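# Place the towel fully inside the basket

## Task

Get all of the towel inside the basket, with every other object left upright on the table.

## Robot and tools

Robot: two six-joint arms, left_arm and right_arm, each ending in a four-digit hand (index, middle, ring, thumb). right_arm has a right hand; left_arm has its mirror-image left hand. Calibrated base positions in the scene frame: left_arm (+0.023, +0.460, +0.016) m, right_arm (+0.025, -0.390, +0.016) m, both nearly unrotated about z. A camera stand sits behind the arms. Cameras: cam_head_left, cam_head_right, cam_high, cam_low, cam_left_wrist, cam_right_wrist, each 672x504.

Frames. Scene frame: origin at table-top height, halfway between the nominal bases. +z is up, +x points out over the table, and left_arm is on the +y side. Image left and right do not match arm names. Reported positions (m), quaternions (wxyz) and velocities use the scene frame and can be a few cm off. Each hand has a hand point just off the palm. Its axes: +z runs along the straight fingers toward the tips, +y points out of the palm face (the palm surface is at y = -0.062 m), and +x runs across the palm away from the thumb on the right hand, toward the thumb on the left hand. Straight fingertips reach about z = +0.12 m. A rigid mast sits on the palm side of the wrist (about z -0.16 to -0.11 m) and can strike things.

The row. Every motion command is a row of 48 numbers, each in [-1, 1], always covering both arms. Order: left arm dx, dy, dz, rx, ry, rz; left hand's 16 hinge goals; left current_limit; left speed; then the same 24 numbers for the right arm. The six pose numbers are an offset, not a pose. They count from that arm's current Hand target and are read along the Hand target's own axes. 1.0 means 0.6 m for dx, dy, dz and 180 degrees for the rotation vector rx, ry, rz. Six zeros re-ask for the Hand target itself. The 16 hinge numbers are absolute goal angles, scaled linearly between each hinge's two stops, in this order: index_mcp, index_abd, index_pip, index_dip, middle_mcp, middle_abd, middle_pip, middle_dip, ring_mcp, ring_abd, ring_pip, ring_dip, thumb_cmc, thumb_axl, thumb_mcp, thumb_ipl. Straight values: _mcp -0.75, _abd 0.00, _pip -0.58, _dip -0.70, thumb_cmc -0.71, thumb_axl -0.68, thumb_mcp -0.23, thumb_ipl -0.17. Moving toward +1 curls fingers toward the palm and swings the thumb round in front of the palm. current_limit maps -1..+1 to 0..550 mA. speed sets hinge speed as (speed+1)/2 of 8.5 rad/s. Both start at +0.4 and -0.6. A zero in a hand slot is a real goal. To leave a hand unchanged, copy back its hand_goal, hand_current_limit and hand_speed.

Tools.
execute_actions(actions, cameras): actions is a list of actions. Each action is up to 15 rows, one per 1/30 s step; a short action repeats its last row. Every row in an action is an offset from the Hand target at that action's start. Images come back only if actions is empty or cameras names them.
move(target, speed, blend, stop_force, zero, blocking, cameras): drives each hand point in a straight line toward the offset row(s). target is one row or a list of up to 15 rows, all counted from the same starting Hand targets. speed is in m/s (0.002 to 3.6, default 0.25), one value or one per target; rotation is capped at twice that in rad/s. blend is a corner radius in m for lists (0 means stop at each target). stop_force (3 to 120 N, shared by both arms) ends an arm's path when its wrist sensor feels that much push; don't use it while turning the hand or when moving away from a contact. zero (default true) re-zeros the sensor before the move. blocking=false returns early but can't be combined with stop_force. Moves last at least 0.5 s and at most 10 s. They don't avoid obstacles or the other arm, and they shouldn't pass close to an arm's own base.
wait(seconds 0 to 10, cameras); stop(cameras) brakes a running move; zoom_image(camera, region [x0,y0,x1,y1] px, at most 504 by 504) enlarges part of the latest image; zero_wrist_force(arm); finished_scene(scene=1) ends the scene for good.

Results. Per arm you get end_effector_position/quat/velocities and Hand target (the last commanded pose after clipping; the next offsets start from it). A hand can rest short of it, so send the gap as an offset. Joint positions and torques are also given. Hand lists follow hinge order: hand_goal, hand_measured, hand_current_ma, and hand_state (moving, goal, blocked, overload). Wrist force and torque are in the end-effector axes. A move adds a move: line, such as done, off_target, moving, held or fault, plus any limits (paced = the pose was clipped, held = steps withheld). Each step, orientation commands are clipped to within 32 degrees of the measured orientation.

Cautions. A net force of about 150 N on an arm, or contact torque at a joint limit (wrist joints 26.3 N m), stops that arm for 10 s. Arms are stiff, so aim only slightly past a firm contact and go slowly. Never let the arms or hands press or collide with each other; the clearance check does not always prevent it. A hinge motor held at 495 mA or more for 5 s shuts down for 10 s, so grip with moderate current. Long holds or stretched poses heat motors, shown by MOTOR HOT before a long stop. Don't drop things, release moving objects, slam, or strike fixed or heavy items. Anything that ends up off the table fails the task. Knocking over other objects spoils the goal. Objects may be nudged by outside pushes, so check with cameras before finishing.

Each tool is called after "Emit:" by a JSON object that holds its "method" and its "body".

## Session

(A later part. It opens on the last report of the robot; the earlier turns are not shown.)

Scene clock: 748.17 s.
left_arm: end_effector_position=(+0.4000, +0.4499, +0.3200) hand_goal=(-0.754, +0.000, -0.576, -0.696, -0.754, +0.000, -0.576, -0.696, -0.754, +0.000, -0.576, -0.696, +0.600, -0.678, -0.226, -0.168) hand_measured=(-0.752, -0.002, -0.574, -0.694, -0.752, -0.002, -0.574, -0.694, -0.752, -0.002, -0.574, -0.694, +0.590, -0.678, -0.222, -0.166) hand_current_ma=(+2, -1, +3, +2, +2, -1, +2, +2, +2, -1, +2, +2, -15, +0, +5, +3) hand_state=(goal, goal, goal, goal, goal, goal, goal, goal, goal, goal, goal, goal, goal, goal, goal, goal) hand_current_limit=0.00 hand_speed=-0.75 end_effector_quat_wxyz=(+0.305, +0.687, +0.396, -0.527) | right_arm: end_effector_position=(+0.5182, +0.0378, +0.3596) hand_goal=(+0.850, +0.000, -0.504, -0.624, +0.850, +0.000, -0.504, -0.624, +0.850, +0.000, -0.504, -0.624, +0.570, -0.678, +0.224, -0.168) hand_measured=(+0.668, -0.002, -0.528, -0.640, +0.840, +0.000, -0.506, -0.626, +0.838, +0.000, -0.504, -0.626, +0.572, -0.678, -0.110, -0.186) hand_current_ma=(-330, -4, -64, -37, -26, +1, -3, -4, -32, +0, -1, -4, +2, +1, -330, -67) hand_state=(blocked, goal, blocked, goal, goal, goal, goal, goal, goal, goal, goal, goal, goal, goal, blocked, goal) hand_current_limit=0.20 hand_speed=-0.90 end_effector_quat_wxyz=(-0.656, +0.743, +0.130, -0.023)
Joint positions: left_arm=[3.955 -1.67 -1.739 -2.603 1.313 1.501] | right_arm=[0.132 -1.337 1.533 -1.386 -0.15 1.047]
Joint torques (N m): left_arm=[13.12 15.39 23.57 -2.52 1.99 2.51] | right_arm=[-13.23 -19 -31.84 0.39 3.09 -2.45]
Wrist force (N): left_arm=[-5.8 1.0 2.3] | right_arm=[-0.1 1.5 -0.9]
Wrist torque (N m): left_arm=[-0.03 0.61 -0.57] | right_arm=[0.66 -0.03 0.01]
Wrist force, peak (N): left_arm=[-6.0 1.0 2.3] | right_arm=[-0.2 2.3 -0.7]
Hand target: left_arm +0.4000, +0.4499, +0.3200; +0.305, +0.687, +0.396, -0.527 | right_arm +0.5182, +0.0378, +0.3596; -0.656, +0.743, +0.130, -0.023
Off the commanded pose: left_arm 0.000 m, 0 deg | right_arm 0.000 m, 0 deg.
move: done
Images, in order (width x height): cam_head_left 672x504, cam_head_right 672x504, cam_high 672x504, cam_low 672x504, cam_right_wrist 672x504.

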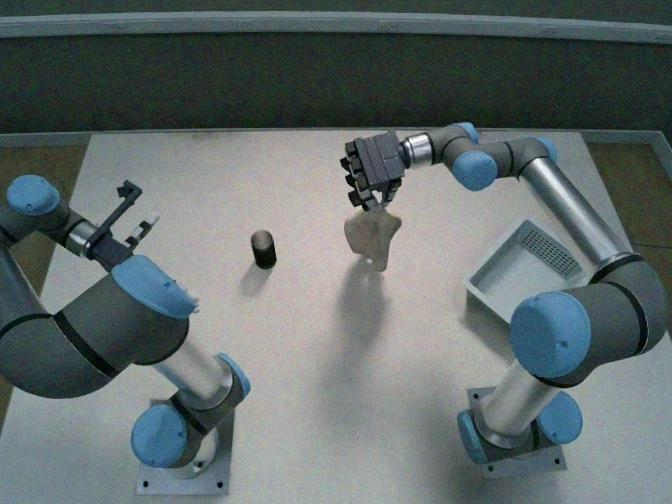

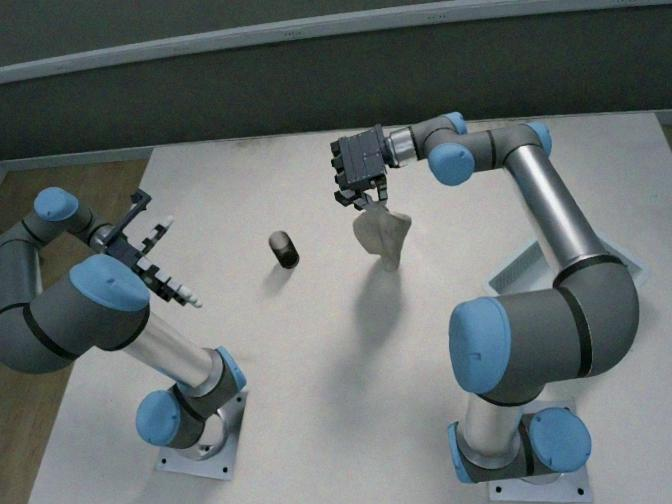

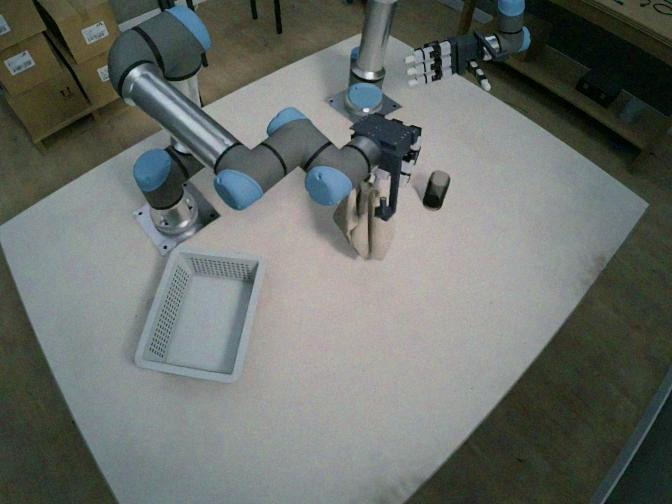

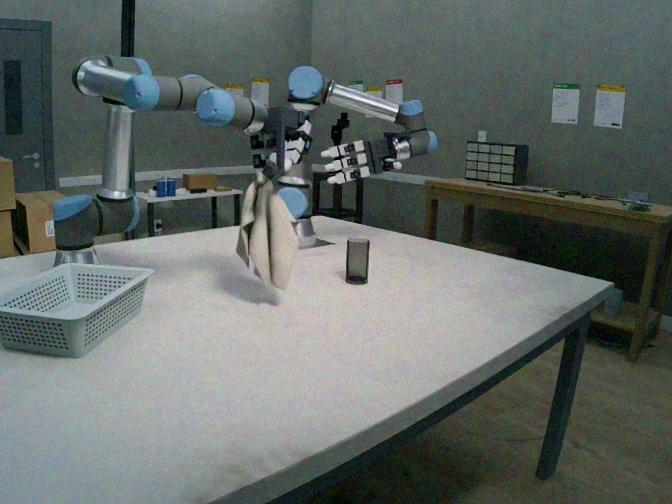

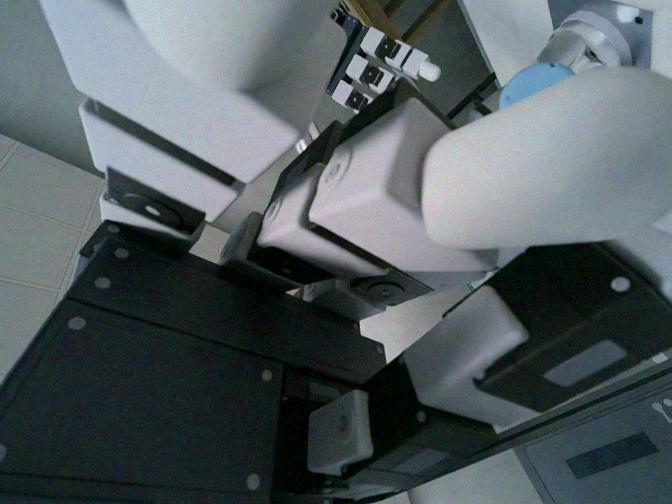

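Emit:
{"method": "move", "body": {"target": [[0,0,0,0,0,0,-0.754,0,-0.576,-0.696,-0.754,0,-0.576,-0.696,-0.754,0,-0.576,-0.696,0.6,-0.678,-0.226,-0.168,0.0,-0.75,0.0253,-0.1798,-0.0255,0,0,0,0.85,0,-0.504,-0.623,0.85,0,-0.504,-0.623,0.85,0,-0.504,-0.623,0.571,-0.678,0.225,-0.168,0.2,-0.9],[0,0,0,0,0,0,-0.754,0,-0.576,-0.696,-0.754,0,-0.576,-0.696,-0.754,0,-0.576,-0.696,0.6,-0.678,-0.226,-0.168,0.0,-0.75,-0.2972,-0.1182,-0.7777,-0.013,0.0926,0.0131,0.85,0,-0.504,-0.623,0.85,0,-0.504,-0.623,0.85,0,-0.504,-0.623,0.571,-0.678,0.225,-0.168,0.2,-0.9]], "speed": 0.13, "blend": [0.04,0], "cameras": ["cam_head_left","cam_head_right","cam_high","cam_low","cam_left_wrist"]}}

Scene clock: 767.70 s.
left_arm: end_effector_position=(+0.4000, +0.4499, +0.3200) hand_goal=(-0.754, +0.000, -0.576, -0.696, -0.754, +0.000, -0.576, -0.696, -0.754, +0.000, -0.576, -0.696, +0.600, -0.678, -0.226, -0.168) hand_measured=(-0.752, -0.002, -0.574, -0.694, -0.752, -0.002, -0.574, -0.694, -0.752, -0.002, -0.574, -0.694, +0.590, -0.678, -0.222, -0.166) hand_current_ma=(+2, -1, +3, +2, +2, -1, +2, +2, +2, -1, +2, +2, -15, +0, +5, +3) hand_state=(goal, goal, goal, goal, goal, goal, goal, goal, goal, goal, goal, goal, goal, goal, goal, goal) hand_current_limit=0.00 hand_speed=-0.75 end_effector_quat_wxyz=(+0.305, +0.687, +0.396, -0.527) | right_arm: end_effector_position=(+0.4305, -0.4467, +0.4693) hand_goal=(+0.850, +0.000, -0.504, -0.624, +0.850, +0.000, -0.504, -0.624, +0.850, +0.000, -0.504, -0.624, +0.570, -0.678, +0.224, -0.168) hand_measured=(+0.668, -0.002, -0.528, -0.640, +0.840, +0.000, -0.506, -0.626, +0.838, +0.000, -0.504, -0.626, +0.572, -0.678, -0.110, -0.186) hand_current_ma=(-330, -4, -64, -37, -24, +1, -3, -4, -29, +0, -1, -4, +2, +1, -330, -67) hand_state=(blocked, goal, blocked, goal, goal, goal, goal, goal, goal, goal, goal, goal, goal, goal, blocked, goal) hand_current_limit=0.20 hand_speed=-0.90 end_effector_quat_wxyz=(-0.652, +0.754, +0.019, +0.074)
Joint positions: left_arm=[3.955 -1.67 -1.739 -2.603 1.313 1.501] | right_arm=[-0.901 -1.425 1.203 0.029 -0.802 -0.003]
Joint torques (N m): left_arm=[12.58 15.47 22.72 -2.15 1.91 2.47] | right_arm=[-14.38 -11.7 -28.88 3.67 -1.04 -2.51]
Wrist force (N): left_arm=[-5.7 0.9 2.0] | right_arm=[-0.1 1.7 -0.6]
Wrist torque (N m): left_arm=[-0.01 0.60 -0.57] | right_arm=[0.63 0.00 0.02]
Wrist force, peak (N): left_arm=[-6.1 0.8 2.2] | right_arm=[-0.2 3.0 -0.6]
Hand target: left_arm +0.4000, +0.4499, +0.3200; +0.305, +0.687, +0.396, -0.527 | right_arm +0.4305, -0.4468, +0.4693; -0.652, +0.754, +0.019, +0.074
Off the commanded pose: left_arm 0.000 m, 0 deg | right_arm 0.000 m, 0 deg.
move: done
Images, in order (width x height): cam_head_left 672x504, cam_head_right 672x504, cam_high 672x504, cam_low 672x504, cam_left_wrist 672x504.

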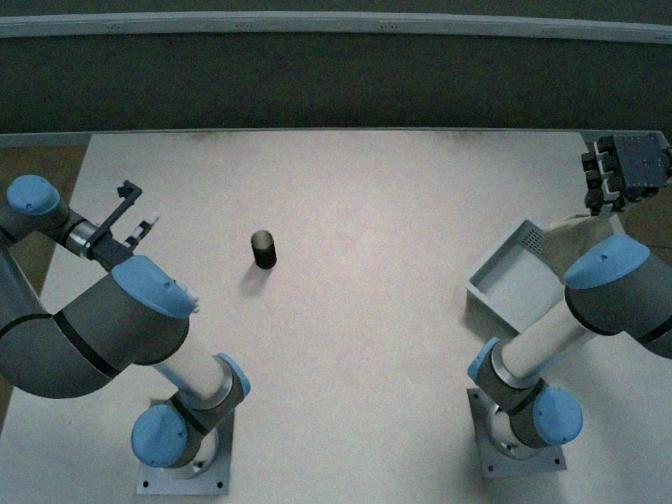

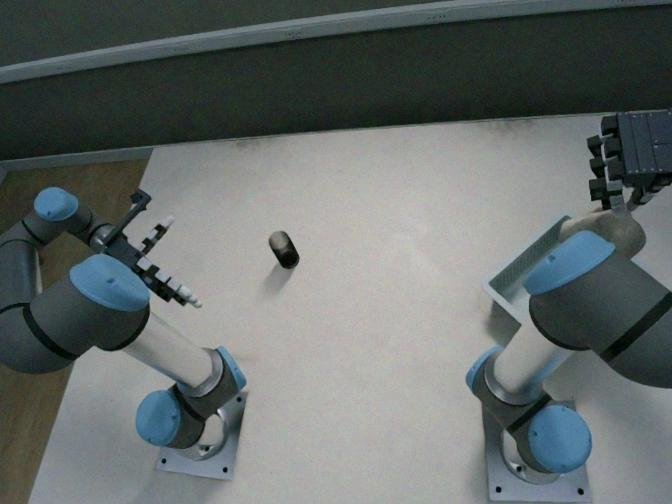

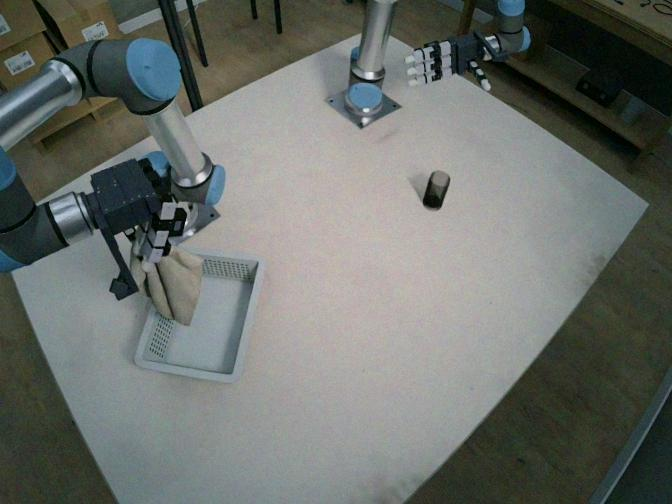

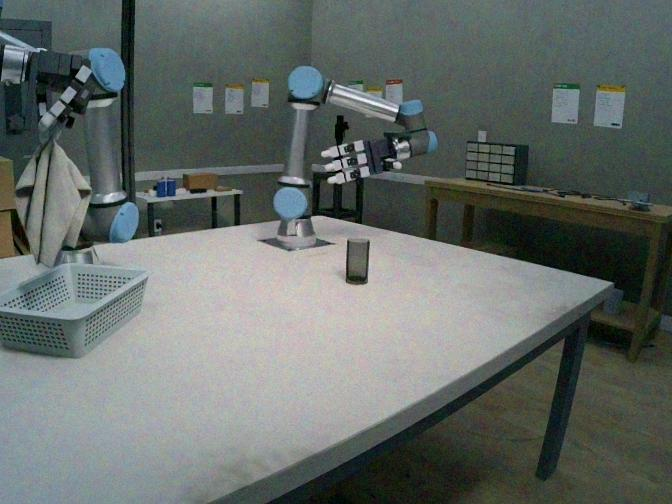

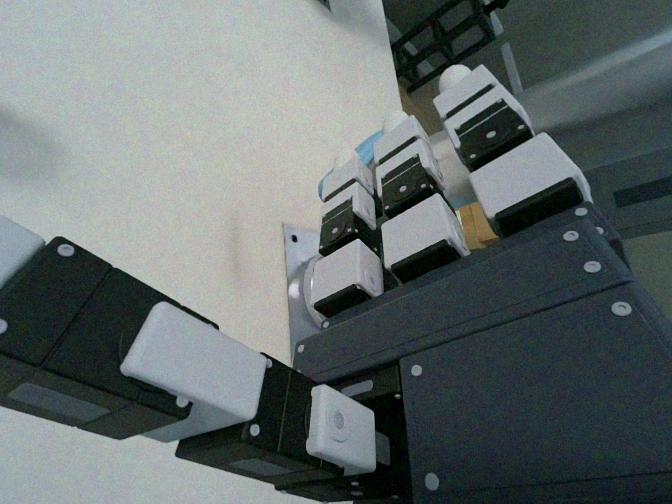

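Emit:
{"method": "zoom_image", "body": {"camera": "cam_high", "region": [80, 150, 290, 400]}}

Emit:
{"method": "zoom_image", "body": {"camera": "cam_head_left", "region": [440, 120, 672, 360]}}

Emit:
{"method": "zoom_image", "body": {"camera": "cam_low", "region": [0, 40, 200, 360]}}

Scaled by 2.016 from the camera's 672x504 image, which has a finer 960x720 frame.

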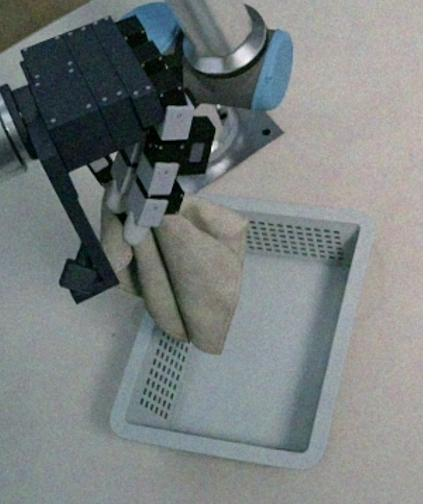

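Scaled by 2.100 from the camera's 672x504 image, which has a finer 960x720 frame.

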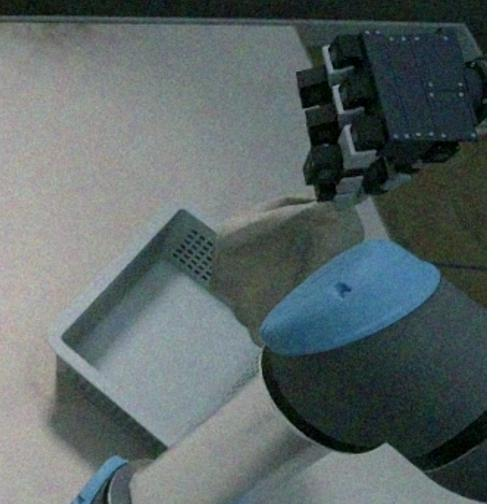

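Scaled by 1.575 from the camera's 672x504 image, which has a finer 960x720 frame.

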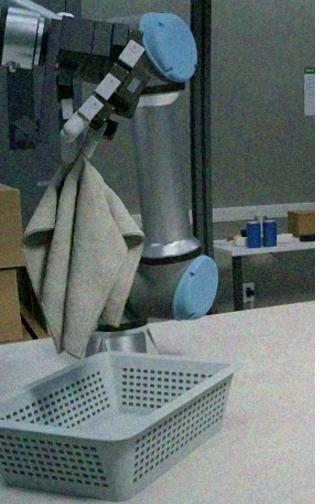

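Emit:
{"method": "move", "body": {"target": [0,0,0,0,0,0,-0.754,0,-0.576,-0.696,-0.754,0,-0.576,-0.696,-0.754,0,-0.576,-0.696,0.6,-0.678,-0.226,-0.168,0.0,-0.75,0.0063,0.0225,0.0883,0,0,0,0.85,0,-0.504,-0.623,0.85,0,-0.504,-0.623,0.85,0,-0.504,-0.623,0.571,-0.678,0.225,-0.168,0.2,-0.9], "speed": 0.1, "cameras": ["cam_head_left","cam_head_right","cam_high","cam_low"]}}

Emit:
{"method": "zoom_image", "body": {"camera": "cam_high", "region": [80, 150, 290, 400]}}

Emit:
{"method": "zoom_image", "body": {"camera": "cam_head_left", "region": [440, 120, 672, 360]}}

Emit:
{"method": "zoom_image", "body": {"camera": "cam_low", "region": [0, 40, 200, 360]}}

Scene clock: 787.50 s.
left_arm: end_effector_position=(+0.4000, +0.4499, +0.3200) hand_goal=(-0.754, +0.000, -0.576, -0.696, -0.754, +0.000, -0.576, -0.696, -0.754, +0.000, -0.576, -0.696, +0.600, -0.678, -0.226, -0.168) hand_measured=(-0.752, -0.002, -0.574, -0.694, -0.752, -0.002, -0.574, -0.694, -0.752, -0.002, -0.574, -0.694, +0.590, -0.678, -0.222, -0.166) hand_current_ma=(+2, -1, +3, +2, +2, -1, +2, +2, +2, -1, +2, +2, -15, +0, +5, +3) hand_state=(goal, goal, goal, goal, goal, goal, goal, goal, goal, goal, goal, goal, goal, goal, goal, goal) hand_current_limit=0.00 hand_speed=-0.75 end_effector_quat_wxyz=(+0.305, +0.687, +0.396, -0.527) | right_arm: end_effector_position=(+0.4405, -0.3969, +0.4493) hand_goal=(+0.850, +0.000, -0.504, -0.624, +0.850, +0.000, -0.504, -0.624, +0.850, +0.000, -0.504, -0.624, +0.570, -0.678, +0.224, -0.168) hand_measured=(+0.668, -0.002, -0.528, -0.640, +0.840, +0.000, -0.506, -0.626, +0.838, +0.000, -0.504, -0.626, +0.572, -0.678, -0.110, -0.186) hand_current_ma=(-330, -4, -64, -37, -23, +1, -3, -4, -28, +0, -1, -4, +2, +1, -330, -67) hand_state=(blocked, goal, blocked, goal, goal, goal, goal, goal, goal, goal, goal, goal, goal, goal, blocked, goal) hand_current_limit=0.20 hand_speed=-0.90 end_effector_quat_wxyz=(-0.652, +0.754, +0.019, +0.074)
Joint positions: left_arm=[3.955 -1.67 -1.739 -2.603 1.313 1.501] | right_arm=[-0.811 -1.484 1.322 -0.051 -0.714 0.024]
Joint torques (N m): left_arm=[11.51 15.12 22.01 -2.04 1.94 2.48] | right_arm=[12.45 -36.06 -10.99 -2.54 1.71 2.56]
Wrist force (N): left_arm=[-5.7 0.9 2.4] | right_arm=[-0.2 1.7 -0.6]
Wrist torque (N m): left_arm=[-0.04 0.61 -0.57] | right_arm=[0.62 0.01 -0.17]
Wrist force, peak (N): left_arm=[-6.0 1.1 2.2] | right_arm=[-0.3 1.8 -1.3]
Hand target: left_arm +0.4000, +0.4499, +0.3200; +0.305, +0.687, +0.396, -0.527 | right_arm +0.4405, -0.3968, +0.4493; -0.652, +0.754, +0.019, +0.074
Off the commanded pose: left_arm 0.000 m, 0 deg | right_arm 0.000 m, 0 deg.
move: done
Images, in order (width x height): cam_head_left 672x504, cam_head_right 672x504, cam_high 672x504, cam_low 672x504.

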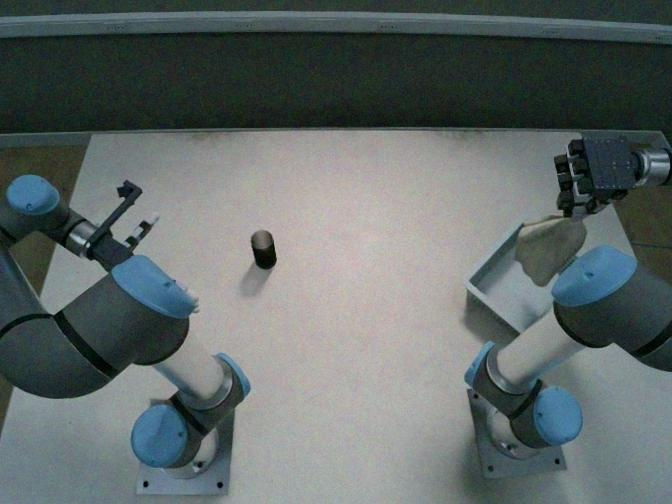

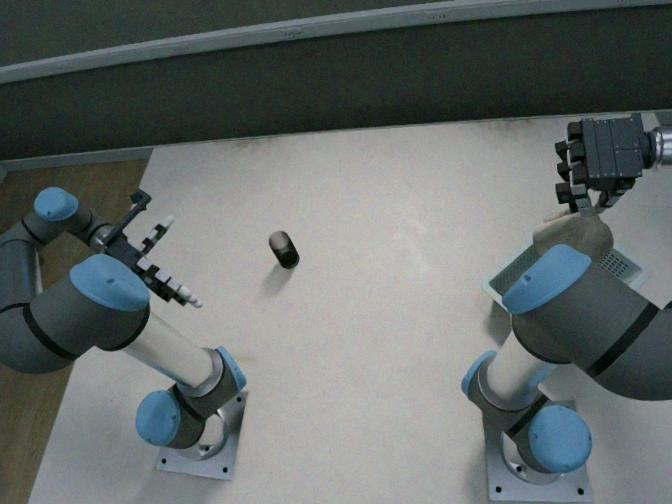

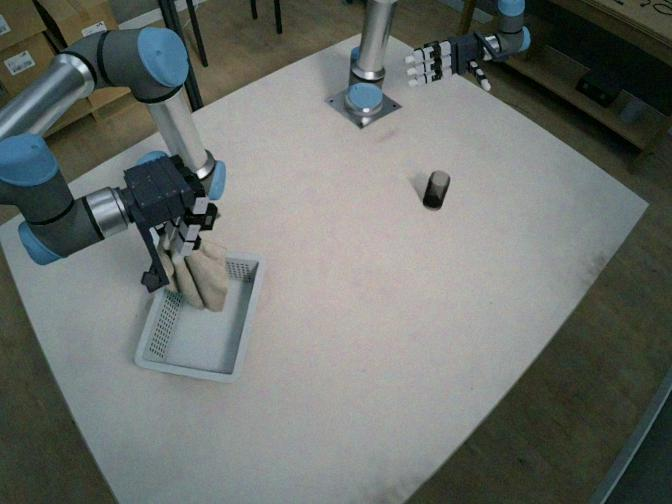

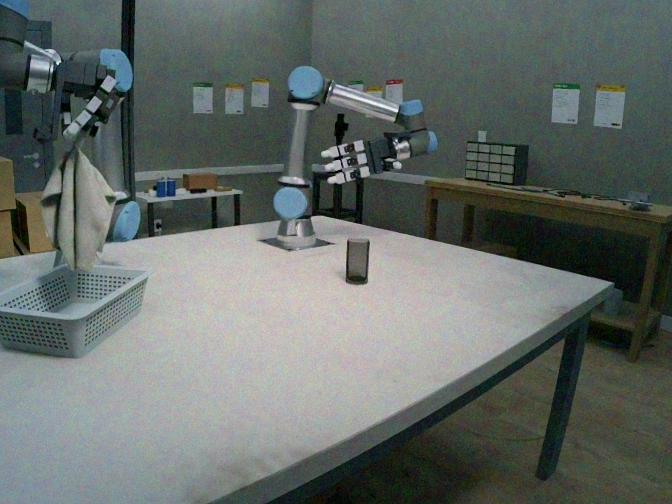

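Scaled by 2.016 from the camera's 672x504 image, which has a finer 960x720 frame.

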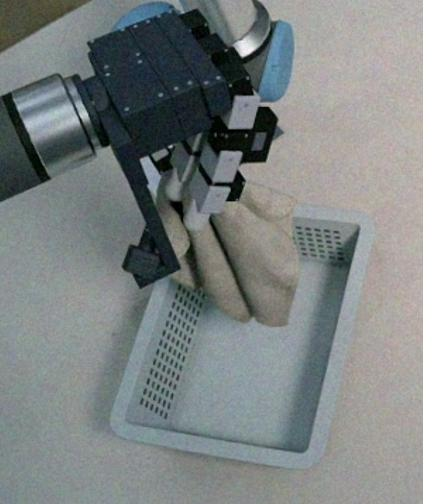

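Scaled by 2.100 from the camera's 672x504 image, which has a finer 960x720 frame.

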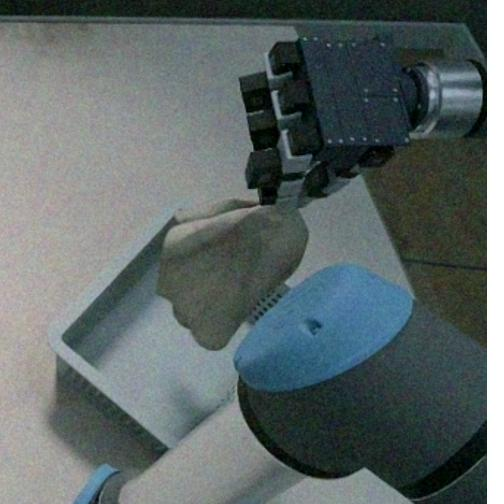

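Scaled by 1.575 from the camera's 672x504 image, which has a finer 960x720 frame.

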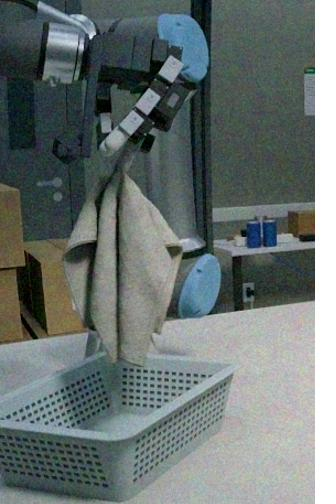

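Emit:
{"method": "move", "body": {"target": [[0,0,0,0,0,0,-0.754,0,-0.576,-0.696,-0.754,0,-0.576,-0.696,-0.754,0,-0.576,-0.696,0.6,-0.678,-0.226,-0.168,0.0,-0.75,0.0412,0.0052,0.0036,0,0,0,0.85,0,-0.504,-0.623,0.85,0,-0.504,-0.623,0.85,0,-0.504,-0.623,0.571,-0.678,0.225,-0.168,0.2,-0.9],[0,0,0,0,0,0,-0.754,0,-0.576,-0.696,-0.754,0,-0.576,-0.696,-0.754,0,-0.576,-0.696,0.6,-0.678,-0.226,-0.168,0.0,-0.75,0.0185,0.1685,0.0267,0,0,0,0.85,0,-0.504,-0.623,0.85,0,-0.504,-0.623,0.85,0,-0.504,-0.623,0.571,-0.678,0.225,-0.168,0.2,-0.9]], "speed": 0.08, "cameras": ["cam_head_left","cam_head_right","cam_high","cam_low"]}}

Emit:
{"method": "zoom_image", "body": {"camera": "cam_high", "region": [80, 150, 290, 400]}}

Emit:
{"method": "zoom_image", "body": {"camera": "cam_head_left", "region": [440, 120, 672, 360]}}

Emit:
{"method": "zoom_image", "body": {"camera": "cam_low", "region": [0, 100, 200, 360]}}

Scene clock: 806.10 s.
left_arm: end_effector_position=(+0.4000, +0.4499, +0.3200) hand_goal=(-0.754, +0.000, -0.576, -0.696, -0.754, +0.000, -0.576, -0.696, -0.754, +0.000, -0.576, -0.696, +0.600, -0.678, -0.226, -0.168) hand_measured=(-0.752, -0.002, -0.574, -0.694, -0.752, -0.002, -0.574, -0.694, -0.752, -0.002, -0.574, -0.694, +0.590, -0.678, -0.222, -0.166) hand_current_ma=(+2, -1, +3, +2, +2, -1, +2, +2, +2, -1, +2, +2, -15, +0, +5, +3) hand_state=(goal, goal, goal, goal, goal, goal, goal, goal, goal, goal, goal, goal, goal, goal, goal, goal) hand_current_limit=0.00 hand_speed=-0.75 end_effector_quat_wxyz=(+0.305, +0.687, +0.396, -0.527) | right_arm: end_effector_position=(+0.4655, -0.3967, +0.3495) hand_goal=(+0.850, +0.000, -0.504, -0.624, +0.850, +0.000, -0.504, -0.624, +0.850, +0.000, -0.504, -0.624, +0.570, -0.678, +0.224, -0.168) hand_measured=(+0.668, -0.002, -0.528, -0.640, +0.840, +0.000, -0.506, -0.626, +0.838, +0.000, -0.504, -0.626, +0.572, -0.678, -0.110, -0.186) hand_current_ma=(-330, -4, -64, -37, -23, +1, -3, -4, -28, +0, -1, -4, +3, +1, -330, -67) hand_state=(blocked, goal, blocked, goal, goal, goal, goal, goal, goal, goal, goal, goal, goal, goal, blocked, goal) hand_current_limit=0.20 hand_speed=-0.90 end_effector_quat_wxyz=(-0.652, +0.754, +0.019, +0.074)
Joint positions: left_arm=[3.955 -1.67 -1.739 -2.603 1.313 1.501] | right_arm=[-0.773 -1.44 1.529 -0.312 -0.677 0.037]
Joint torques (N m): left_arm=[11.78 15.44 22.14 -1.65 1.89 2.27] | right_arm=[-3.36 -12.39 -12.23 -2.24 1.85 2.52]
Wrist force (N): left_arm=[-5.9 1.0 2.0] | right_arm=[-0.2 1.6 -0.4]
Wrist torque (N m): left_arm=[0.00 0.62 -0.58] | right_arm=[0.60 0.00 -0.16]
Wrist force, peak (N): left_arm=[-6.0 0.9 2.1] | right_arm=[-0.5 2.4 -0.4]
Hand target: left_arm +0.4000, +0.4499, +0.3200; +0.305, +0.687, +0.396, -0.527 | right_arm +0.4655, -0.3968, +0.3494; -0.652, +0.754, +0.019, +0.074
Off the commanded pose: left_arm 0.000 m, 0 deg | right_arm 0.000 m, 0 deg.
move: done
Images, in order (width x height): cam_head_left 672x504, cam_head_right 672x504, cam_high 672x504, cam_low 672x504.

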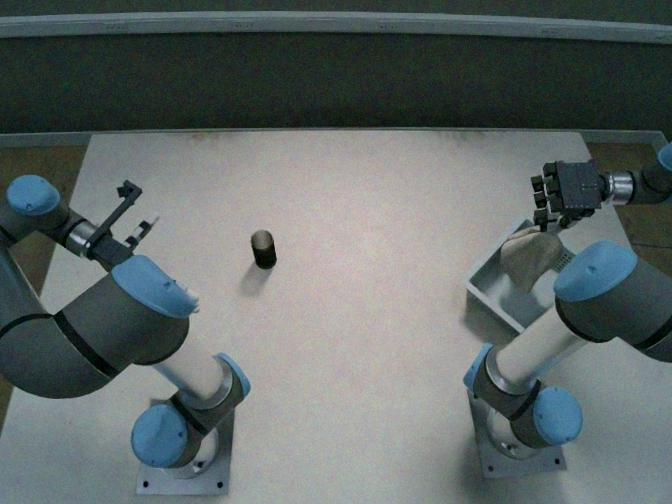

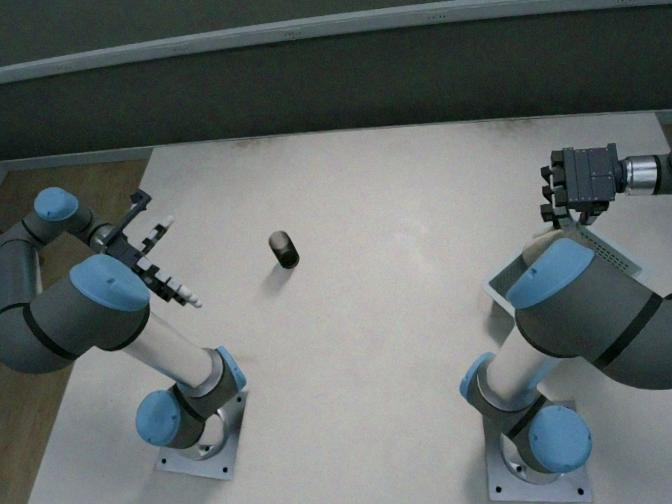

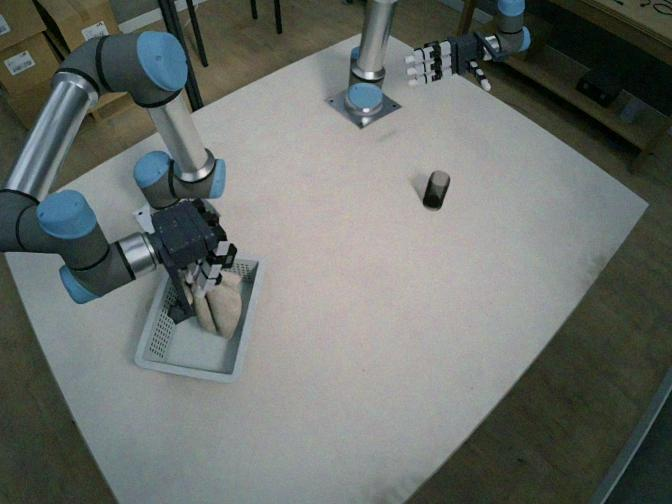

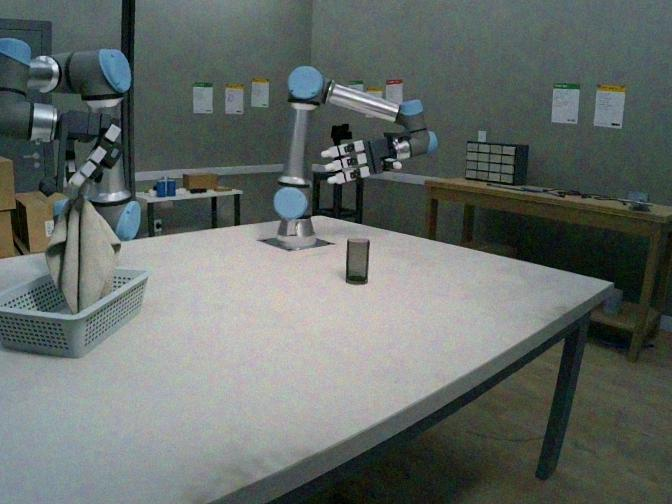

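Scaled by 2.016 from the camera's 672x504 image, which has a finer 960x720 frame.

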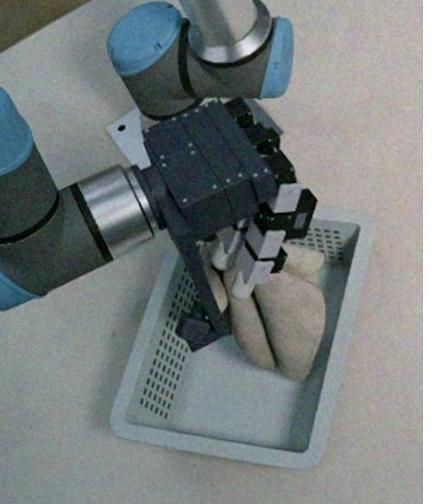

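Scaled by 2.100 from the camera's 672x504 image, which has a finer 960x720 frame.

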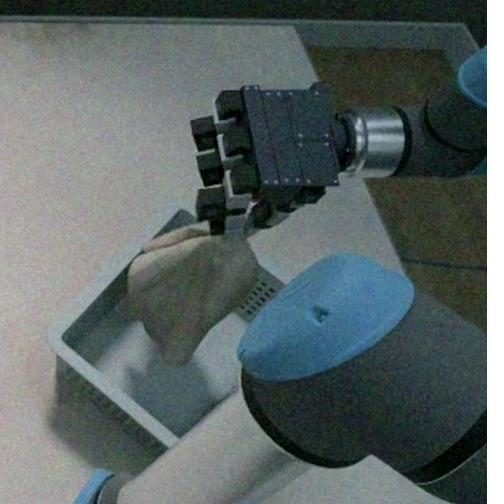

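Scaled by 1.938 from the camera's 672x504 image, which has a finer 960x720 frame.

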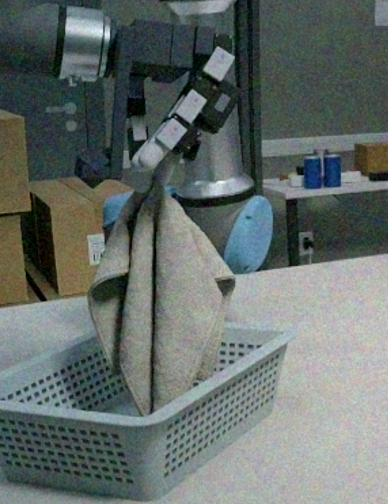

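Emit:
{"method": "move", "body": {"target": [[0,0,0,0,0,0,-0.754,0,-0.576,-0.696,-0.754,0,-0.576,-0.696,-0.754,0,-0.576,-0.696,0.6,-0.678,-0.226,-0.168,0.0,-0.75,-0.0175,0.0025,-0.0345,0,0,0,0.85,0,-0.504,-0.623,0.85,0,-0.504,-0.623,0.85,0,-0.504,-0.623,0.571,-0.678,0.225,-0.168,0.2,-0.9],[0,0,0,0,0,0,-0.754,0,-0.576,-0.696,-0.754,0,-0.576,-0.696,-0.754,0,-0.576,-0.696,0.6,-0.678,-0.226,-0.168,0.0,-0.75,-0.0402,0.1658,-0.0115,0,0,0,0.85,0,-0.504,-0.623,0.85,0,-0.504,-0.623,0.85,0,-0.504,-0.623,0.571,-0.678,0.225,-0.168,0.2,-0.9]], "speed": 0.08, "cameras": ["cam_head_left","cam_head_right","cam_high","cam_low"]}}

Emit:
{"method": "zoom_image", "body": {"camera": "cam_high", "region": [80, 150, 290, 400]}}

Emit:
{"method": "zoom_image", "body": {"camera": "cam_low", "region": [0, 100, 200, 360]}}

Scene clock: 823.03 s.
left_arm: end_effector_position=(+0.4000, +0.4499, +0.3200) hand_goal=(-0.754, +0.000, -0.576, -0.696, -0.754, +0.000, -0.576, -0.696, -0.754, +0.000, -0.576, -0.696, +0.600, -0.678, -0.226, -0.168) hand_measured=(-0.752, -0.002, -0.574, -0.694, -0.752, -0.002, -0.574, -0.694, -0.752, -0.002, -0.574, -0.694, +0.590, -0.678, -0.222, -0.166) hand_current_ma=(+2, -1, +3, +2, +2, -1, +2, +2, +2, -1, +2, +2, -15, +0, +5, +3) hand_state=(goal, goal, goal, goal, goal, goal, goal, goal, goal, goal, goal, goal, goal, goal, goal, goal) hand_current_limit=0.00 hand_speed=-0.75 end_effector_quat_wxyz=(+0.305, +0.687, +0.396, -0.527) | right_arm: end_effector_position=(+0.4536, -0.4168, +0.2496) hand_goal=(+0.850, +0.000, -0.504, -0.624, +0.850, +0.000, -0.504, -0.624, +0.850, +0.000, -0.504, -0.624, +0.570, -0.678, +0.224, -0.168) hand_measured=(+0.668, -0.002, -0.528, -0.640, +0.840, +0.000, -0.506, -0.626, +0.838, +0.000, -0.504, -0.626, +0.572, -0.678, -0.108, -0.186) hand_current_ma=(-330, -4, -64, -37, -23, +1, -3, -4, -28, +0, -1, -4, +4, +1, -330, -67) hand_state=(blocked, goal, blocked, goal, goal, goal, goal, goal, goal, goal, goal, goal, goal, goal, blocked, goal) hand_current_limit=0.20 hand_speed=-0.90 end_effector_quat_wxyz=(-0.652, +0.754, +0.019, +0.074)
Joint positions: left_arm=[3.955 -1.67 -1.739 -2.603 1.313 1.501] | right_arm=[-0.821 -1.39 1.73 -0.551 -0.724 0.021]
Joint torques (N m): left_arm=[11.17 15.12 20.58 -1.52 1.85 2.31] | right_arm=[-5.23 -14.38 -11.05 -2.3 1.76 2.72]
Wrist force (N): left_arm=[-5.8 1.0 2.1] | right_arm=[-0.1 1.5 -0.4]
Wrist torque (N m): left_arm=[-0.01 0.61 -0.57] | right_arm=[0.61 -0.03 -0.04]
Wrist force, peak (N): left_arm=[-6.0 1.0 2.1] | right_arm=[-0.2 2.0 -0.4]
Hand target: left_arm +0.4000, +0.4499, +0.3200; +0.305, +0.687, +0.396, -0.527 | right_arm +0.4536, -0.4168, +0.2495; -0.652, +0.754, +0.019, +0.074
Off the commanded pose: left_arm 0.000 m, 0 deg | right_arm 0.000 m, 0 deg.
move: done
Images, in order (width x height): cam_head_left 672x504, cam_head_right 672x504, cam_high 672x504, cam_low 672x504.

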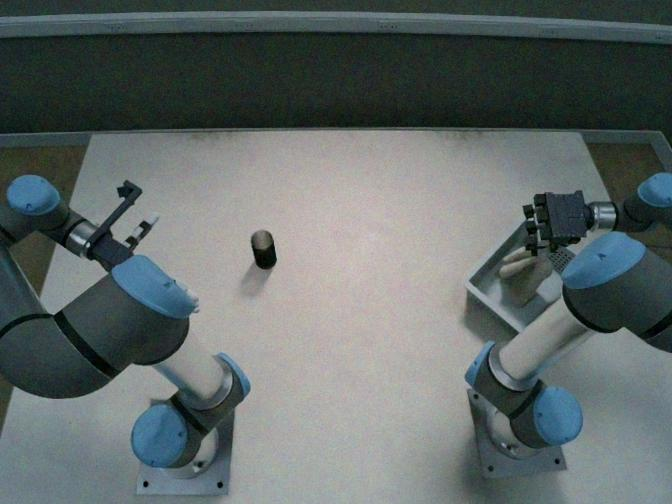

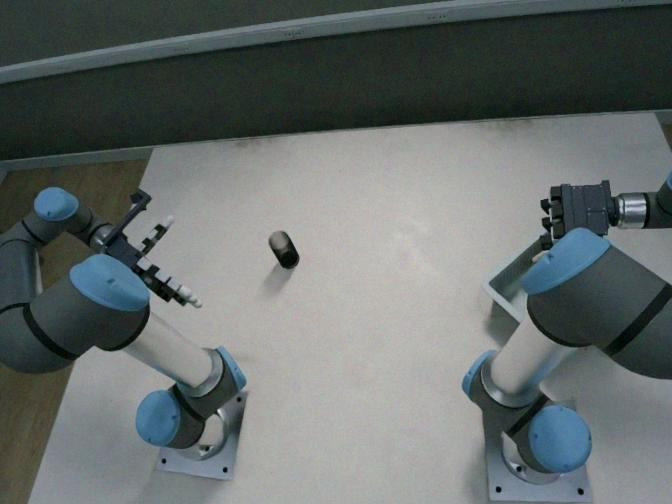

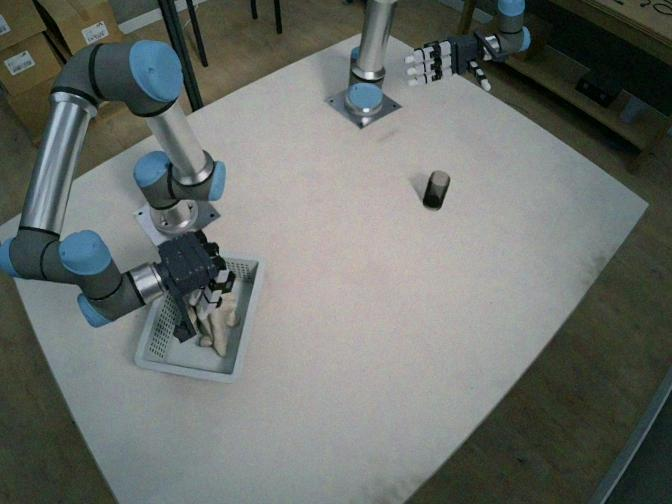

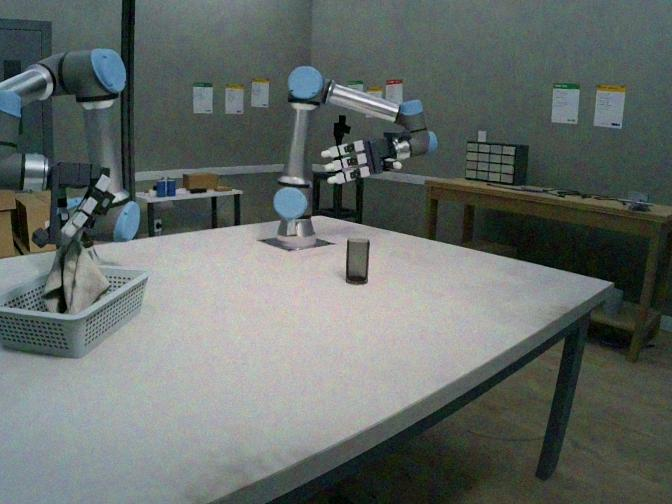

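Scaled by 2.016 from the camera's 672x504 image, which has a finer 960x720 frame.

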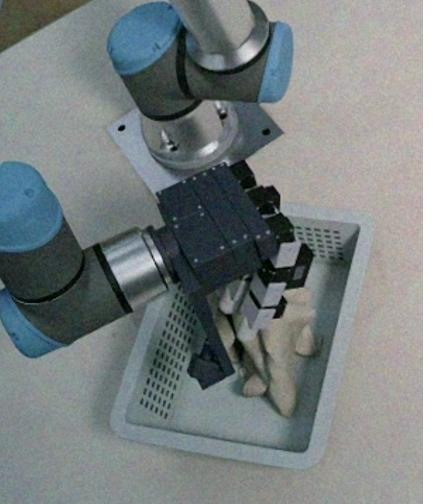

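Scaled by 1.938 from the camera's 672x504 image, which has a finer 960x720 frame.

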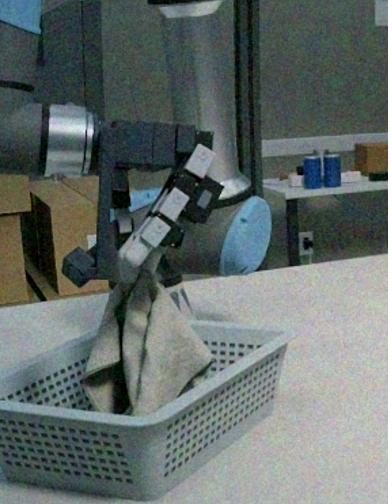

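Emit:
{"method": "move", "body": {"target": [0,0,0,0,0,0,-0.754,0,-0.576,-0.696,-0.754,0,-0.576,-0.696,-0.754,0,-0.576,-0.696,0.6,-0.678,-0.226,-0.168,0.0,-0.75,-0.0535,0.1428,0.0178,0,0,0,0.85,0,-0.504,-0.623,0.85,0,-0.504,-0.623,0.85,0,-0.504,-0.623,0.571,-0.678,0.225,-0.168,0.2,-0.9], "speed": 0.06, "stop_force": 20, "cameras": ["cam_head_left","cam_high","cam_low"]}}

Emit:
{"method": "zoom_image", "body": {"camera": "cam_high", "region": [80, 150, 290, 400]}}

Emit:
{"method": "zoom_image", "body": {"camera": "cam_low", "region": [0, 100, 200, 360]}}

Emit:
{"method": "zoom_image", "body": {"camera": "cam_head_left", "region": [440, 120, 672, 360]}}

Scene clock: 834.47 s.
left_arm: end_effector_position=(+0.4000, +0.4499, +0.3200) hand_goal=(-0.754, +0.000, -0.576, -0.696, -0.754, +0.000, -0.576, -0.696, -0.754, +0.000, -0.576, -0.696, +0.600, -0.678, -0.226, -0.168) hand_measured=(-0.752, -0.002, -0.574, -0.694, -0.752, -0.002, -0.574, -0.694, -0.752, -0.002, -0.574, -0.694, +0.590, -0.678, -0.222, -0.166) hand_current_ma=(+2, -1, +3, +2, +2, -1, +2, +2, +2, -1, +2, +2, -15, +0, +5, +3) hand_state=(goal, goal, goal, goal, goal, goal, goal, goal, goal, goal, goal, goal, goal, goal, goal, goal) hand_current_limit=0.00 hand_speed=-0.75 end_effector_quat_wxyz=(+0.305, +0.687, +0.396, -0.527) | right_arm: end_effector_position=(+0.4335, -0.4168, +0.1596) hand_goal=(+0.850, +0.000, -0.504, -0.624, +0.850, +0.000, -0.504, -0.624, +0.850, +0.000, -0.504, -0.624, +0.570, -0.678, +0.224, -0.168) hand_measured=(+0.668, -0.004, -0.528, -0.640, +0.840, +0.000, -0.506, -0.626, +0.838, +0.000, -0.504, -0.626, +0.574, -0.678, -0.108, -0.186) hand_current_ma=(-330, -6, -64, -37, -23, +1, -3, -4, -28, +0, -1, -4, +6, +1, -330, -67) hand_state=(blocked, goal, blocked, goal, goal, goal, goal, goal, goal, goal, goal, goal, goal, goal, blocked, goal) hand_current_limit=0.20 hand_speed=-0.90 end_effector_quat_wxyz=(-0.652, +0.754, +0.019, +0.074)
Joint positions: left_arm=[3.955 -1.67 -1.739 -2.603 1.313 1.501] | right_arm=[-0.853 -1.33 1.912 -0.785 -0.755 0.011]
Joint torques (N m): left_arm=[10.86 15.2 20.46 -1.4 2.03 2.36] | right_arm=[-14.45 -14.12 -9.05 -2.38 -1.13 -2.42]
Wrist force (N): left_arm=[-5.9 0.8 2.0] | right_arm=[-0.5 0.5 -0.5]
Wrist torque (N m): left_arm=[-0.02 0.62 -0.58] | right_arm=[0.54 0.02 -0.01]
Wrist force, peak (N): left_arm=[-6.1 0.9 2.1] | right_arm=[-0.2 1.7 -0.5]
Hand target: left_arm +0.4000, +0.4499, +0.3200; +0.305, +0.687, +0.396, -0.527 | right_arm +0.4335, -0.4168, +0.1596; -0.652, +0.754, +0.019, +0.074
Off the commanded pose: left_arm 0.000 m, 0 deg | right_arm 0.000 m, 0 deg.
move: done
Images, in order (width x height): cam_head_left 672x504, cam_high 672x504, cam_low 672x504.

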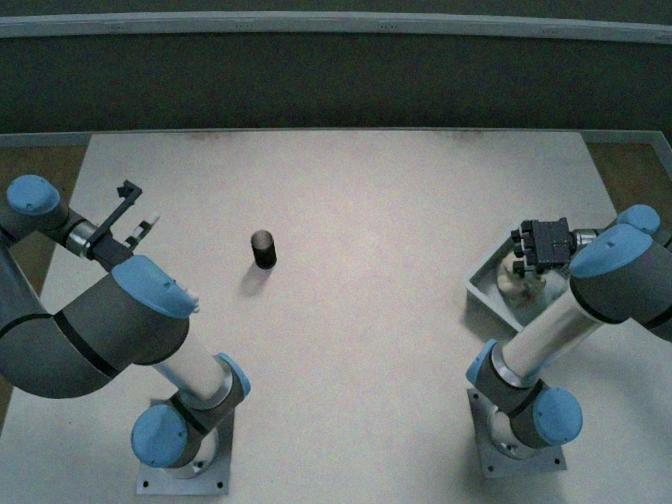

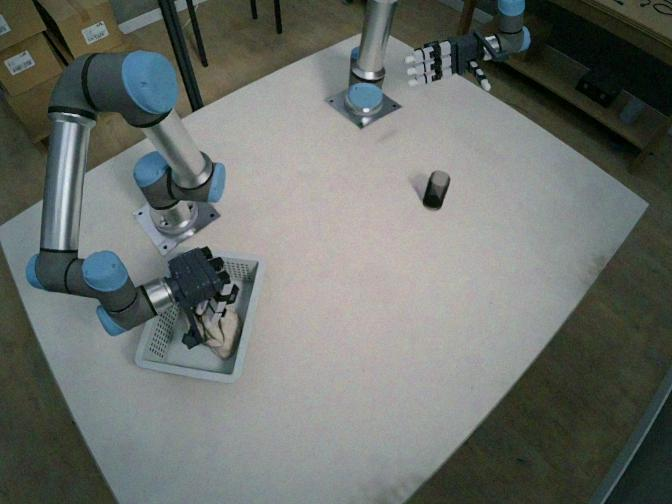

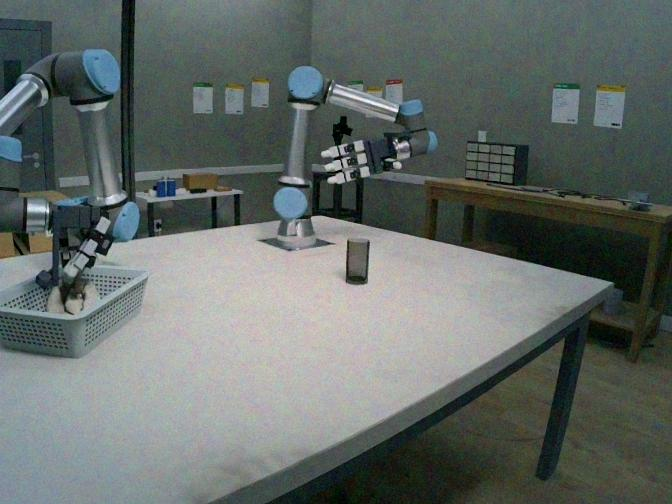

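Scaled by 2.016 from the camera's 672x504 image, which has a finer 960x720 frame.

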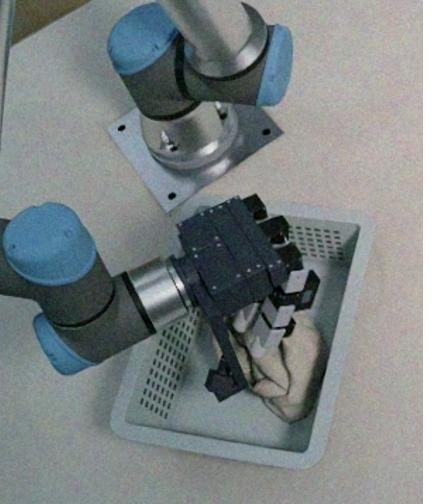

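Scaled by 1.938 from the camera's 672x504 image, which has a finer 960x720 frame.

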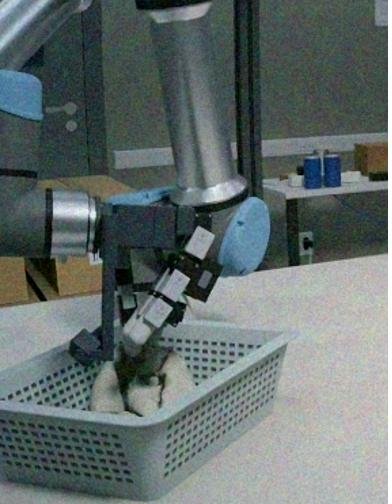

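Scaled by 2.100 from the camera's 672x504 image, which has a finer 960x720 frame.

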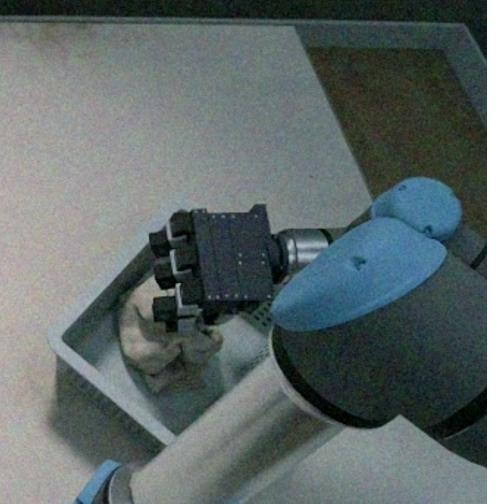

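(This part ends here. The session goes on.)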